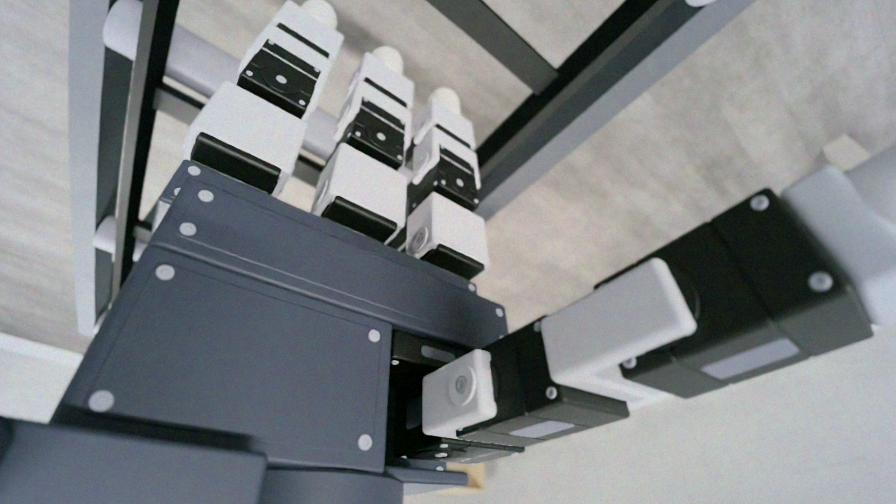

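>>> move --arm1 '{"target": [-0.812, -0.035, 0.965, 0, 0.7071, 0.7071, 0], "speed": 0.2}' --arm2 '{"target": [-0.146, -0.045, 0.95, 0, 0.7071, 0.7071, 0], "speed": 0.2}'

>>> move --arm1 '{"target": [-0.826, -0.035, 0.88, 0, 0.7071, 0.7071, 0], "speed": 0.2}' --arm2 '{"target": [-0.148, -0.045, 0.88, 0, 0.7071, 0.7071, 0], "speed": 0.2}'

Scene clock: 70.87 s.
Joint torques (N m): arm1=[-0.26 -14.86 15.02 -0.51 0.23 0.08] | arm2=[-0.26 -15.21 8.23 0.65 -0.18 0.04] | arm3=[-4.54 -13.51 6.83 -0.27 1.66 -0.12] | arm4=[-0.03 -11.05 12.75 0.2 -0.05 -0.14]
Heat: arm1: hottest joint3_rad 38 °C; arm2: hottest joint3_rad 44 °C; arm3: hottest joint3_rad 47 °C; arm4: hottest joint3_rad 41 °C.
move: arm1 off_target; arm2 done
Joint velocities: within noise
arm1.joint_positions: joint1_rad=-0.084 joint2_rad=+1.617 joint3_rad=+1.361 joint4_rad=-1.370 joint5_rad=+0.003 joint6_rad=+1.360 hand_index_mcp=+0.755 hand_index_abd=-0.003 hand_index_pip=+0.578 hand_index_dip=+0.694 hand_middle_mcp=+0.755 hand_middle_abd=-0.003 hand_middle_pip=+0.578 hand_middle_dip=+0.698 hand_ring_mcp=+0.754 hand_ring_abd=-0.003 hand_ring_pip=+0.577 hand_ring_dip=+0.697 hand_thumb_cmc=-0.570 hand_thumb_axl=+0.677 hand_thumb_mcp=+0.219 hand_thumb_ipl=+0.167 hand_current_limit=+0.400 hand_speed=-0.600
arm1.joint_status: not commanded
arm1.hand_state: goal,goal,goal,goal,goal,goal,goal,goal,goal,goal,goal,goal,goal,goal,goal,goal
arm1.index_mcp_current_ma: 1
arm1.index_abd_current_ma: -3
arm1.index_pip_current_ma: 2
arm1.index_dip_current_ma: -2
arm1.middle_mcp_current_ma: 1
arm1.middle_abd_current_ma: -3
arm1.middle_pip_current_ma: 3
arm1.middle_dip_current_ma: 2
arm1.ring_mcp_current_ma: 0
arm1.ring_abd_current_ma: -3
arm1.ring_pip_current_ma: 1
arm1.ring_dip_current_ma: 1
arm1.thumb_cmc_current_ma: 0
arm1.thumb_axl_current_ma: -1
arm1.thumb_mcp_current_ma: -16
arm1.thumb_ipl_current_ma: -1
arm1.hand_goal_index_mcp: 0.754
arm1.hand_goal_index_abd: 0.000
arm1.hand_goal_index_pip: 0.576
arm1.hand_goal_index_dip: 0.696
arm1.hand_goal_middle_mcp: 0.754
arm1.hand_goal_middle_abd: 0.000
arm1.hand_goal_middle_pip: 0.576
arm1.hand_goal_middle_dip: 0.696
arm1.hand_goal_ring_mcp: 0.754
arm1.hand_goal_ring_abd: 0.000
arm1.hand_goal_ring_pip: 0.576
arm1.hand_goal_ring_dip: 0.696
arm1.hand_goal_thumb_cmc: -0.570
arm1.hand_goal_thumb_axl: 0.678
arm1.hand_goal_thumb_mcp: 0.226
arm1.hand_goal_thumb_ipl: 0.168
arm1.hand: x=-0.8114 y=-0.0534 z=+0.9442 quat_wxyz=(+0.013, +0.707, +0.707, -0.020) (m; scene frame)
arm1.hand_target: x=-0.8123 y=-0.0360 z=+0.9652 quat_wxyz=(+0.000, +0.707, +0.707, +0.000) (m; scene frame)
arm1.hand_status: off_target (0.028 m and 2.7 deg from the pose sent, 0.039 m and 2.7 deg at the start)
arm2.joint_positions: joint1_rad=+0.290 joint2_rad=+1.759 joint3_rad=+1.580 joint4_rad=-1.397 joint5_rad=+0.001 joint6_rad=-1.436 hand_index_mcp=+0.754 hand_index_abd=+0.003 hand_index_pip=+0.578 hand_index_dip=+0.699 hand_middle_mcp=+0.754 hand_middle_abd=+0.003 hand_middle_pip=+0.578 hand_middle_dip=+0.699 hand_ring_mcp=+0.754 hand_ring_abd=+0.003 hand_ring_pip=+0.579 hand_ring_dip=+0.699 hand_thumb_cmc=-0.569 hand_thumb_axl=+0.677 hand_thumb_mcp=+0.222 hand_thumb_ipl=+0.168 hand_current_limit=+0.400 hand_speed=-0.600
arm2.joint_status: not commanded
arm2.hand_state: goal,goal,goal,goal,goal,goal,goal,goal,goal,goal,goal,goal,goal,goal,goal,goal
arm2.index_mcp_current_ma: 0
arm2.index_abd_current_ma: 6
arm2.index_pip_current_ma: 5
arm2.index_dip_current_ma: 8
arm2.middle_mcp_current_ma: 0
arm2.middle_abd_current_ma: 6
arm2.middle_pip_current_ma: 5
arm2.middle_dip_current_ma: 6
arm2.ring_mcp_current_ma: 0
arm2.ring_abd_current_ma: 6
arm2.ring_pip_current_ma: 6
arm2.ring_dip_current_ma: 8
arm2.thumb_cmc_current_ma: 2
arm2.thumb_axl_current_ma: -2
arm2.thumb_mcp_current_ma: -16
arm2.thumb_ipl_current_ma: -1
arm2.hand_goal_index_mcp: 0.754
arm2.hand_goal_index_abd: 0.000
arm2.hand_goal_index_pip: 0.576
arm2.hand_goal_index_dip: 0.696
arm2.hand_goal_middle_mcp: 0.754
arm2.hand_goal_middle_abd: 0.000
arm2.hand_goal_middle_pip: 0.576
arm2.hand_goal_middle_dip: 0.696
arm2.hand_goal_ring_mcp: 0.754
arm2.hand_goal_ring_abd: 0.000
arm2.hand_goal_ring_pip: 0.576
arm2.hand_goal_ring_dip: 0.696
arm2.hand_goal_thumb_cmc: -0.570
arm2.hand_goal_thumb_axl: 0.678
arm2.hand_goal_thumb_mcp: 0.226
arm2.hand_goal_thumb_ipl: 0.168
arm2.hand: x=-0.1418 y=-0.0394 z=+0.9507 quat_wxyz=(-0.003, +0.705, +0.710, +0.003) (m; scene frame)
arm2.hand_target: x=-0.1460 y=-0.0449 z=+0.9500 quat_wxyz=(+0.000, +0.707, +0.707, +0.000) (m; scene frame)
arm2.hand_status: done (0.007 m and 0.7 deg from the pose sent, 0.064 m and 1.5 deg at the start)
arm3, arm4: as last shown
arm3.joint_positions: joint1_rad=+0.077 joint2_rad=+1.862 joint3_rad=+1.403 joint4_rad=-1.105 joint5_rad=-0.048 joint6_rad=+1.795 hand_index_mcp=+0.799 hand_index_abd=-0.001 hand_index_pip=+0.598 hand_index_dip=+0.696 hand_middle_mcp=+0.796 hand_middle_abd=+0.000 hand_middle_pip=+0.592 hand_middle_dip=+0.695 hand_ring_mcp=+0.791 hand_ring_abd=+0.000 hand_ring_pip=+0.591 hand_ring_dip=+0.696 hand_thumb_cmc=-0.570 hand_thumb_axl=+0.677 hand_thumb_mcp=+0.221 hand_thumb_ipl=+0.167 hand_current_limit=+0.400 hand_speed=-0.600
arm3.hand: x=+0.5634 y=-0.0451 z=+0.8817 quat_wxyz=(-0.016, +0.697, +0.717, -0.017) (m; scene frame)
pictures: none

Scene clock: 72.00 s.
Joint torques (N m): arm1=[0.26 -16.5 9.74 0.59 0.29 0.05] | arm2=[-0.15 -15.79 7.92 0.59 -0.15 -0.02] | arm3=[-4.84 -13.51 6.86 -0.17 1.68 -0.15] | arm4=[-0.15 -11.11 12.81 0.18 -0.04 -0.15]
Heat: arm1: hottest joint3_rad 38 °C; arm2: hottest joint3_rad 44 °C; arm3: hottest joint3_rad 46 °C; arm4: hottest joint3_rad 41 °C.
move: arm1 done; arm2 done
Joint velocities: within noise
arm1.joint_positions: joint1_rad=-0.055 joint2_rad=+1.690 joint3_rad=+1.256 joint4_rad=-1.175 joint5_rad=+0.002 joint6_rad=+1.388 hand_index_mcp=+0.755 hand_index_abd=-0.002 hand_index_pip=+0.578 hand_index_dip=+0.694 hand_middle_mcp=+0.755 hand_middle_abd=-0.003 hand_middle_pip=+0.578 hand_middle_dip=+0.698 hand_ring_mcp=+0.755 hand_ring_abd=-0.002 hand_ring_pip=+0.578 hand_ring_dip=+0.697 hand_thumb_cmc=-0.570 hand_thumb_axl=+0.677 hand_thumb_mcp=+0.219 hand_thumb_ipl=+0.167 hand_current_limit=+0.400 hand_speed=-0.600
arm1.joint_status: not commanded
arm1.hand_state: goal,goal,goal,goal,goal,goal,goal,goal,goal,goal,goal,goal,goal,goal,goal,goal
arm1.index_mcp_current_ma: 1
arm1.index_abd_current_ma: -3
arm1.index_pip_current_ma: 2
arm1.index_dip_current_ma: -2
arm1.middle_mcp_current_ma: 1
arm1.middle_abd_current_ma: -3
arm1.middle_pip_current_ma: 3
arm1.middle_dip_current_ma: 2
arm1.ring_mcp_current_ma: 1
arm1.ring_abd_current_ma: -3
arm1.ring_pip_current_ma: 3
arm1.ring_dip_current_ma: 1
arm1.thumb_cmc_current_ma: 0
arm1.thumb_axl_current_ma: -1
arm1.thumb_mcp_current_ma: -16
arm1.thumb_ipl_current_ma: -1
arm1.hand_goal_index_mcp: 0.754
arm1.hand_goal_index_abd: 0.000
arm1.hand_goal_index_pip: 0.576
arm1.hand_goal_index_dip: 0.696
arm1.hand_goal_middle_mcp: 0.754
arm1.hand_goal_middle_abd: 0.000
arm1.hand_goal_middle_pip: 0.576
arm1.hand_goal_middle_dip: 0.696
arm1.hand_goal_ring_mcp: 0.754
arm1.hand_goal_ring_abd: 0.000
arm1.hand_goal_ring_pip: 0.576
arm1.hand_goal_ring_dip: 0.696
arm1.hand_goal_thumb_cmc: -0.570
arm1.hand_goal_thumb_axl: 0.678
arm1.hand_goal_thumb_mcp: 0.226
arm1.hand_goal_thumb_ipl: 0.168
arm1.hand: x=-0.8230 y=-0.0417 z=+0.8726 quat_wxyz=(+0.008, +0.707, +0.707, -0.013) (m; scene frame)
arm1.hand_target: x=-0.8260 y=-0.0351 z=+0.8800 quat_wxyz=(+0.000, +0.707, +0.707, +0.000) (m; scene frame)
arm1.hand_status: done (0.010 m and 1.7 deg from the pose sent, 0.068 m and 2.7 deg at the start)
arm2.joint_positions: joint1_rad=+0.287 joint2_rad=+1.812 joint3_rad=+1.457 joint4_rad=-1.226 joint5_rad=+0.001 joint6_rad=-1.436 hand_index_mcp=+0.754 hand_index_abd=+0.002 hand_index_pip=+0.578 hand_index_dip=+0.699 hand_middle_mcp=+0.754 hand_middle_abd=+0.003 hand_middle_pip=+0.578 hand_middle_dip=+0.699 hand_ring_mcp=+0.754 hand_ring_abd=+0.003 hand_ring_pip=+0.579 hand_ring_dip=+0.699 hand_thumb_cmc=-0.569 hand_thumb_axl=+0.677 hand_thumb_mcp=+0.222 hand_thumb_ipl=+0.168 hand_current_limit=+0.400 hand_speed=-0.600
arm2.joint_status: not commanded
arm2.hand_state: goal,goal,goal,goal,goal,goal,goal,goal,goal,goal,goal,goal,goal,goal,goal,goal
arm2.index_mcp_current_ma: 0
arm2.index_abd_current_ma: 5
arm2.index_pip_current_ma: 5
arm2.index_dip_current_ma: 8
arm2.middle_mcp_current_ma: 0
arm2.middle_abd_current_ma: 6
arm2.middle_pip_current_ma: 5
arm2.middle_dip_current_ma: 6
arm2.ring_mcp_current_ma: 0
arm2.ring_abd_current_ma: 6
arm2.ring_pip_current_ma: 6
arm2.ring_dip_current_ma: 8
arm2.thumb_cmc_current_ma: 2
arm2.thumb_axl_current_ma: -2
arm2.thumb_mcp_current_ma: -16
arm2.thumb_ipl_current_ma: -1
arm2.hand_goal_index_mcp: 0.754
arm2.hand_goal_index_abd: 0.000
arm2.hand_goal_index_pip: 0.576
arm2.hand_goal_index_dip: 0.696
arm2.hand_goal_middle_mcp: 0.754
arm2.hand_goal_middle_abd: 0.000
arm2.hand_goal_middle_pip: 0.576
arm2.hand_goal_middle_dip: 0.696
arm2.hand_goal_ring_mcp: 0.754
arm2.hand_goal_ring_abd: 0.000
arm2.hand_goal_ring_pip: 0.576
arm2.hand_goal_ring_dip: 0.696
arm2.hand_goal_thumb_cmc: -0.570
arm2.hand_goal_thumb_axl: 0.678
arm2.hand_goal_thumb_mcp: 0.226
arm2.hand_goal_thumb_ipl: 0.168
arm2.hand: x=-0.1436 y=-0.0394 z=+0.8777 quat_wxyz=(-0.006, +0.706, +0.708, +0.005) (m; scene frame)
arm2.hand_target: x=-0.1480 y=-0.0449 z=+0.8801 quat_wxyz=(+0.000, +0.707, +0.707, +0.000) (m; scene frame)
arm2.hand_status: done (0.008 m and 0.9 deg from the pose sent, 0.071 m and 0.7 deg at the start)
arm3, arm4: as last shown
pictures: none

>>> move --arm1 '{"target": [-0.76, -0.035, 0.88, 0, 0.7071, 0.7071, 0], "speed": 0.12}' --arm2 '{"target": [-0.095, -0.048, 0.88, 0, 0.7071, 0.7071, 0], "speed": 0.1}' --arm3 '{"target": [0.61, -0.045, 0.885, 0, 0.7071, 0.7071, 0], "speed": 0.09}'

>>> move --arm1 '{"target": [-0.65, -0.035, 0.88, 0, 0.7071, 0.7071, 0], "speed": 0.12}' --arm2 '{"target": [0.01, -0.048, 0.885, 0, 0.7071, 0.7071, 0], "speed": 0.1}' --arm3 '{"target": [0.715, -0.045, 0.885, 0, 0.7071, 0.7071, 0], "speed": 0.09}' --cameras '["cam_high"]'

>>> zoom_image --camera "cam_high" --region '[400, 150, 720, 320]'

Scene clock: 73.60 s.
Joint torques (N m): arm1=[-4.07 -14.27 13.86 0.1 1.54 -0.19] | arm2=[1.14 -15.03 10.67 0.05 -0.49 0.19] | arm3=[-4.78 -13.45 6.56 -0.08 1.53 -0.19] | arm4=[-0.09 -11.05 12.71 0.17 -0.05 -0.15]
Heat: arm1: hottest joint3_rad 38 °C; arm2: hottest joint3_rad 44 °C; arm3: hottest joint3_rad 46 °C; arm4: hottest joint3_rad 41 °C.
move: arm1 off_target; arm2 off_target; arm3 off_target
Joint velocities: within noise
arm1.joint_positions: joint1_rad=-0.138 joint2_rad=+1.697 joint3_rad=+1.257 joint4_rad=-1.176 joint5_rad=-0.028 joint6_rad=+1.280 hand_index_mcp=+0.779 hand_index_abd=-0.002 hand_index_pip=+0.584 hand_index_dip=+0.694 hand_middle_mcp=+0.778 hand_middle_abd=-0.003 hand_middle_pip=+0.583 hand_middle_dip=+0.696 hand_ring_mcp=+0.777 hand_ring_abd=-0.004 hand_ring_pip=+0.582 hand_ring_dip=+0.696 hand_thumb_cmc=-0.570 hand_thumb_axl=+0.677 hand_thumb_mcp=+0.219 hand_thumb_ipl=+0.167 hand_current_limit=+0.400 hand_speed=-0.600
arm1.joint_status: not commanded
arm1.hand_state: blocked,goal,goal,goal,blocked,goal,goal,goal,blocked,goal,goal,goal,goal,goal,goal,goal
arm1.index_mcp_current_ma: 65
arm1.index_abd_current_ma: -3
arm1.index_pip_current_ma: 15
arm1.index_dip_current_ma: -2
arm1.middle_mcp_current_ma: 62
arm1.middle_abd_current_ma: -3
arm1.middle_pip_current_ma: 12
arm1.middle_dip_current_ma: 0
arm1.ring_mcp_current_ma: 58
arm1.ring_abd_current_ma: -5
arm1.ring_pip_current_ma: 9
arm1.ring_dip_current_ma: 0
arm1.thumb_cmc_current_ma: 0
arm1.thumb_axl_current_ma: -1
arm1.thumb_mcp_current_ma: -16
arm1.thumb_ipl_current_ma: -1
arm1.hand_goal_index_mcp: 0.754
arm1.hand_goal_index_abd: 0.000
arm1.hand_goal_index_pip: 0.576
arm1.hand_goal_index_dip: 0.696
arm1.hand_goal_middle_mcp: 0.754
arm1.hand_goal_middle_abd: 0.000
arm1.hand_goal_middle_pip: 0.576
arm1.hand_goal_middle_dip: 0.696
arm1.hand_goal_ring_mcp: 0.754
arm1.hand_goal_ring_abd: 0.000
arm1.hand_goal_ring_pip: 0.576
arm1.hand_goal_ring_dip: 0.696
arm1.hand_goal_thumb_cmc: -0.570
arm1.hand_goal_thumb_axl: 0.678
arm1.hand_goal_thumb_mcp: 0.226
arm1.hand_goal_thumb_ipl: 0.168
arm1.hand: x=-0.7897 y=-0.0470 z=+0.8671 quat_wxyz=(-0.005, +0.698, +0.716, -0.023) (m; scene frame)
arm1.hand_target: x=-0.7608 y=-0.0367 z=+0.8805 quat_wxyz=(+0.000, +0.707, +0.707, +0.000) (m; scene frame)
arm1.hand_status: off_target (0.034 m and 3.1 deg from the pose sent, 0.064 m and 1.7 deg at the start)
arm2.joint_positions: joint1_rad=+0.365 joint2_rad=+1.826 joint3_rad=+1.457 joint4_rad=-1.226 joint5_rad=+0.010 joint6_rad=-1.362 hand_index_mcp=+0.757 hand_index_abd=+0.002 hand_index_pip=+0.578 hand_index_dip=+0.698 hand_middle_mcp=+0.759 hand_middle_abd=+0.001 hand_middle_pip=+0.578 hand_middle_dip=+0.697 hand_ring_mcp=+0.761 hand_ring_abd=+0.002 hand_ring_pip=+0.579 hand_ring_dip=+0.698 hand_thumb_cmc=-0.569 hand_thumb_axl=+0.677 hand_thumb_mcp=+0.222 hand_thumb_ipl=+0.168 hand_current_limit=+0.400 hand_speed=-0.600
arm2.joint_status: not commanded
arm2.hand_state: goal,goal,goal,goal,goal,goal,goal,goal,goal,goal,goal,goal,goal,goal,goal,goal
arm2.index_mcp_current_ma: 8
arm2.index_abd_current_ma: 3
arm2.index_pip_current_ma: 5
arm2.index_dip_current_ma: 5
arm2.middle_mcp_current_ma: 16
arm2.middle_abd_current_ma: 3
arm2.middle_pip_current_ma: 5
arm2.middle_dip_current_ma: 3
arm2.ring_mcp_current_ma: 21
arm2.ring_abd_current_ma: 3
arm2.ring_pip_current_ma: 7
arm2.ring_dip_current_ma: 4
arm2.thumb_cmc_current_ma: 1
arm2.thumb_axl_current_ma: -2
arm2.thumb_mcp_current_ma: -16
arm2.thumb_ipl_current_ma: -1
arm2.hand_goal_index_mcp: 0.754
arm2.hand_goal_index_abd: 0.000
arm2.hand_goal_index_pip: 0.576
arm2.hand_goal_index_dip: 0.696
arm2.hand_goal_middle_mcp: 0.754
arm2.hand_goal_middle_abd: 0.000
arm2.hand_goal_middle_pip: 0.576
arm2.hand_goal_middle_dip: 0.696
arm2.hand_goal_ring_mcp: 0.754
arm2.hand_goal_ring_abd: 0.000
arm2.hand_goal_ring_pip: 0.576
arm2.hand_goal_ring_dip: 0.696
arm2.hand_goal_thumb_cmc: -0.570
arm2.hand_goal_thumb_axl: 0.678
arm2.hand_goal_thumb_mcp: 0.226
arm2.hand_goal_thumb_ipl: 0.168
arm2.hand: x=-0.1041 y=-0.0316 z=+0.8696 quat_wxyz=(-0.014, +0.704, +0.710, +0.005) (m; scene frame)
arm2.hand_target: x=-0.0952 y=-0.0472 z=+0.8803 quat_wxyz=(+0.000, +0.707, +0.707, +0.000) (m; scene frame)
arm2.hand_status: off_target (0.021 m and 1.7 deg from the pose sent, 0.049 m and 0.9 deg at the start)
arm3.joint_positions: joint1_rad=+0.051 joint2_rad=+1.855 joint3_rad=+1.394 joint4_rad=-1.105 joint5_rad=-0.043 joint6_rad=+1.772 hand_index_mcp=+0.799 hand_index_abd=-0.001 hand_index_pip=+0.598 hand_index_dip=+0.696 hand_middle_mcp=+0.796 hand_middle_abd=+0.000 hand_middle_pip=+0.592 hand_middle_dip=+0.695 hand_ring_mcp=+0.791 hand_ring_abd=+0.000 hand_ring_pip=+0.591 hand_ring_dip=+0.696 hand_thumb_cmc=-0.570 hand_thumb_axl=+0.677 hand_thumb_mcp=+0.221 hand_thumb_ipl=+0.167 hand_current_limit=+0.400 hand_speed=-0.600
arm3.joint_status: not commanded
arm3.hand_state: blocked,goal,blocked,goal,blocked,goal,goal,goal,blocked,goal,goal,goal,goal,goal,goal,goal
arm3.index_mcp_current_ma: 88
arm3.index_abd_current_ma: 0
arm3.index_pip_current_ma: 28
arm3.index_dip_current_ma: 0
arm3.middle_mcp_current_ma: 80
arm3.middle_abd_current_ma: 0
arm3.middle_pip_current_ma: 18
arm3.middle_dip_current_ma: 0
arm3.ring_mcp_current_ma: 67
arm3.ring_abd_current_ma: 0
arm3.ring_pip_current_ma: 15
arm3.ring_dip_current_ma: 0
arm3.thumb_cmc_current_ma: 0
arm3.thumb_axl_current_ma: 0
arm3.thumb_mcp_current_ma: -4
arm3.thumb_ipl_current_ma: 0
arm3.hand_goal_index_mcp: 0.754
arm3.hand_goal_index_abd: 0.000
arm3.hand_goal_index_pip: 0.576
arm3.hand_goal_index_dip: 0.696
arm3.hand_goal_middle_mcp: 0.754
arm3.hand_goal_middle_abd: 0.000
arm3.hand_goal_middle_pip: 0.576
arm3.hand_goal_middle_dip: 0.696
arm3.hand_goal_ring_mcp: 0.754
arm3.hand_goal_ring_abd: 0.000
arm3.hand_goal_ring_pip: 0.576
arm3.hand_goal_ring_dip: 0.696
arm3.hand_goal_thumb_cmc: -0.570
arm3.hand_goal_thumb_axl: 0.678
arm3.hand_goal_thumb_mcp: 0.226
arm3.hand_goal_thumb_ipl: 0.168
arm3.hand: x=+0.5784 y=-0.0450 z=+0.8828 quat_wxyz=(-0.015, +0.698, +0.715, -0.015) (m; scene frame)
arm3.hand_target: x=+0.6090 y=-0.0458 z=+0.8851 quat_wxyz=(+0.000, +0.707, +0.707, -0.001) (m; scene frame)
arm3.hand_status: off_target (0.032 m and 2.8 deg from the pose sent, 0.047 m and 3.1 deg at the start)
arm4: as last shown
pictures: none

Scene clock: 75.53 s.
Joint torques (N m): arm1=[-4.37 -14.86 14.86 0.61 2.04 -0.16] | arm2=[1.32 -15.74 11.48 0.13 -0.74 0.19] | arm3=[-5.54 -12.45 6.87 0.02 1.97 -0.21] | arm4=[-0.09 -11.11 12.78 0.2 -0.06 -0.15]
Heat: arm1: hottest joint3_rad 39 °C; arm2: hottest joint3_rad 44 °C; arm3: hottest joint3_rad 46 °C; arm4: hottest joint3_rad 41 °C.
move: arm1 off_target; arm2 off_target; arm3 off_target
Joint velocities: within noise
arm1.joint_positions: joint1_rad=-0.333 joint2_rad=+1.791 joint3_rad=+1.390 joint4_rad=-1.231 joint5_rad=-0.038 joint6_rad=+1.082 hand_index_mcp=+0.789 hand_index_abd=-0.002 hand_index_pip=+0.590 hand_index_dip=+0.694 hand_middle_mcp=+0.788 hand_middle_abd=-0.003 hand_middle_pip=+0.587 hand_middle_dip=+0.694 hand_ring_mcp=+0.788 hand_ring_abd=-0.004 hand_ring_pip=+0.584 hand_ring_dip=+0.696 hand_thumb_cmc=-0.570 hand_thumb_axl=+0.677 hand_thumb_mcp=+0.219 hand_thumb_ipl=+0.167 hand_current_limit=+0.400 hand_speed=-0.600
arm1.joint_status: not commanded
arm1.hand_state: blocked,goal,goal,goal,blocked,goal,goal,goal,blocked,goal,goal,goal,goal,goal,goal,goal
arm1.index_mcp_current_ma: 102
arm1.index_abd_current_ma: -2
arm1.index_pip_current_ma: 29
arm1.index_dip_current_ma: -2
arm1.middle_mcp_current_ma: 96
arm1.middle_abd_current_ma: -3
arm1.middle_pip_current_ma: 21
arm1.middle_dip_current_ma: -2
arm1.ring_mcp_current_ma: 96
arm1.ring_abd_current_ma: -6
arm1.ring_pip_current_ma: 14
arm1.ring_dip_current_ma: 0
arm1.thumb_cmc_current_ma: 0
arm1.thumb_axl_current_ma: -1
arm1.thumb_mcp_current_ma: -16
arm1.thumb_ipl_current_ma: -1
arm1.hand_goal_index_mcp: 0.754
arm1.hand_goal_index_abd: 0.000
arm1.hand_goal_index_pip: 0.576
arm1.hand_goal_index_dip: 0.696
arm1.hand_goal_middle_mcp: 0.754
arm1.hand_goal_middle_abd: 0.000
arm1.hand_goal_middle_pip: 0.576
arm1.hand_goal_middle_dip: 0.696
arm1.hand_goal_ring_mcp: 0.754
arm1.hand_goal_ring_abd: 0.000
arm1.hand_goal_ring_pip: 0.576
arm1.hand_goal_ring_dip: 0.696
arm1.hand_goal_thumb_cmc: -0.570
arm1.hand_goal_thumb_axl: 0.678
arm1.hand_goal_thumb_mcp: 0.226
arm1.hand_goal_thumb_ipl: 0.168
arm1.hand: x=-0.6891 y=-0.0452 z=+0.8666 quat_wxyz=(-0.013, +0.697, +0.716, -0.032) (m; scene frame)
arm1.hand_target: x=-0.6518 y=-0.0374 z=+0.8809 quat_wxyz=(+0.000, +0.707, +0.707, +0.000) (m; scene frame)
arm1.hand_status: off_target (0.043 m and 4.2 deg from the pose sent, 0.141 m and 3.1 deg at the start)
arm2.joint_positions: joint1_rad=+0.540 joint2_rad=+1.901 joint3_rad=+1.575 joint4_rad=-1.280 joint5_rad=+0.018 joint6_rad=-1.185 hand_index_mcp=+0.763 hand_index_abd=+0.001 hand_index_pip=+0.578 hand_index_dip=+0.698 hand_middle_mcp=+0.766 hand_middle_abd=+0.001 hand_middle_pip=+0.578 hand_middle_dip=+0.697 hand_ring_mcp=+0.766 hand_ring_abd=+0.001 hand_ring_pip=+0.581 hand_ring_dip=+0.697 hand_thumb_cmc=-0.569 hand_thumb_axl=+0.677 hand_thumb_mcp=+0.222 hand_thumb_ipl=+0.168 hand_current_limit=+0.400 hand_speed=-0.600
arm2.joint_status: not commanded
arm2.hand_state: goal,goal,goal,goal,goal,goal,goal,goal,goal,goal,goal,goal,goal,goal,goal,goal
arm2.index_mcp_current_ma: 30
arm2.index_abd_current_ma: 3
arm2.index_pip_current_ma: 5
arm2.index_dip_current_ma: 5
arm2.middle_mcp_current_ma: 39
arm2.middle_abd_current_ma: 2
arm2.middle_pip_current_ma: 5
arm2.middle_dip_current_ma: 3
arm2.ring_mcp_current_ma: 39
arm2.ring_abd_current_ma: 3
arm2.ring_pip_current_ma: 13
arm2.ring_dip_current_ma: 2
arm2.thumb_cmc_current_ma: 1
arm2.thumb_axl_current_ma: -2
arm2.thumb_mcp_current_ma: -16
arm2.thumb_ipl_current_ma: -1
arm2.hand_goal_index_mcp: 0.754
arm2.hand_goal_index_abd: 0.000
arm2.hand_goal_index_pip: 0.576
arm2.hand_goal_index_dip: 0.696
arm2.hand_goal_middle_mcp: 0.754
arm2.hand_goal_middle_abd: 0.000
arm2.hand_goal_middle_pip: 0.576
arm2.hand_goal_middle_dip: 0.696
arm2.hand_goal_ring_mcp: 0.754
arm2.hand_goal_ring_abd: 0.000
arm2.hand_goal_ring_pip: 0.576
arm2.hand_goal_ring_dip: 0.696
arm2.hand_goal_thumb_cmc: -0.570
arm2.hand_goal_thumb_axl: 0.678
arm2.hand_goal_thumb_mcp: 0.226
arm2.hand_goal_thumb_ipl: 0.168
arm2.hand: x=-0.0056 y=-0.0309 z=+0.8702 quat_wxyz=(-0.021, +0.705, +0.709, +0.001) (m; scene frame)
arm2.hand_target: x=+0.0094 y=-0.0469 z=+0.8856 quat_wxyz=(+0.001, +0.707, +0.707, +0.000) (m; scene frame)
arm2.hand_status: off_target (0.027 m and 2.5 deg from the pose sent, 0.116 m and 1.7 deg at the start)
arm3.joint_positions: joint1_rad=-0.140 joint2_rad=+1.831 joint3_rad=+1.360 joint4_rad=-1.099 joint5_rad=-0.055 joint6_rad=+1.580 hand_index_mcp=+0.801 hand_index_abd=-0.002 hand_index_pip=+0.600 hand_index_dip=+0.697 hand_middle_mcp=+0.800 hand_middle_abd=-0.001 hand_middle_pip=+0.594 hand_middle_dip=+0.695 hand_ring_mcp=+0.796 hand_ring_abd=+0.000 hand_ring_pip=+0.592 hand_ring_dip=+0.696 hand_thumb_cmc=-0.570 hand_thumb_axl=+0.677 hand_thumb_mcp=+0.221 hand_thumb_ipl=+0.167 hand_current_limit=+0.400 hand_speed=-0.600
arm3.joint_status: not commanded
arm3.hand_state: blocked,goal,blocked,goal,blocked,goal,goal,goal,blocked,goal,goal,goal,goal,goal,goal,goal
arm3.index_mcp_current_ma: 96
arm3.index_abd_current_ma: -1
arm3.index_pip_current_ma: 31
arm3.index_dip_current_ma: 0
arm3.middle_mcp_current_ma: 91
arm3.middle_abd_current_ma: 0
arm3.middle_pip_current_ma: 20
arm3.middle_dip_current_ma: 0
arm3.ring_mcp_current_ma: 80
arm3.ring_abd_current_ma: 0
arm3.ring_pip_current_ma: 16
arm3.ring_dip_current_ma: 0
arm3.thumb_cmc_current_ma: 0
arm3.thumb_axl_current_ma: 0
arm3.thumb_mcp_current_ma: -4
arm3.thumb_ipl_current_ma: 0
arm3.hand_goal_index_mcp: 0.754
arm3.hand_goal_index_abd: 0.000
arm3.hand_goal_index_pip: 0.576
arm3.hand_goal_index_dip: 0.696
arm3.hand_goal_middle_mcp: 0.754
arm3.hand_goal_middle_abd: 0.000
arm3.hand_goal_middle_pip: 0.576
arm3.hand_goal_middle_dip: 0.696
arm3.hand_goal_ring_mcp: 0.754
arm3.hand_goal_ring_abd: 0.000
arm3.hand_goal_ring_pip: 0.576
arm3.hand_goal_ring_dip: 0.696
arm3.hand_goal_thumb_cmc: -0.570
arm3.hand_goal_thumb_axl: 0.678
arm3.hand_goal_thumb_mcp: 0.226
arm3.hand_goal_thumb_ipl: 0.168
arm3.hand: x=+0.6781 y=-0.0411 z=+0.8827 quat_wxyz=(-0.021, +0.698, +0.716, -0.018) (m; scene frame)
arm3.hand_target: x=+0.7134 y=-0.0461 z=+0.8853 quat_wxyz=(+0.000, +0.707, +0.707, -0.001) (m; scene frame)
arm3.hand_status: off_target (0.037 m and 3.4 deg from the pose sent, 0.137 m and 2.8 deg at the start)
arm4: as last shown
pictures: cam_high

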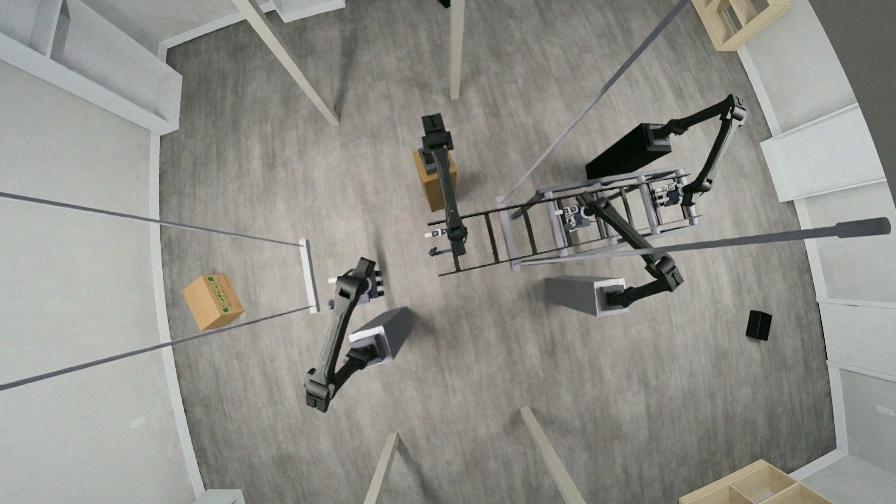

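Scaled by 1.575 from the camera's 896x504 image, which has a finer 1280x720 frame.

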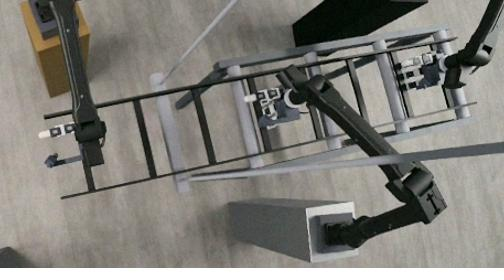

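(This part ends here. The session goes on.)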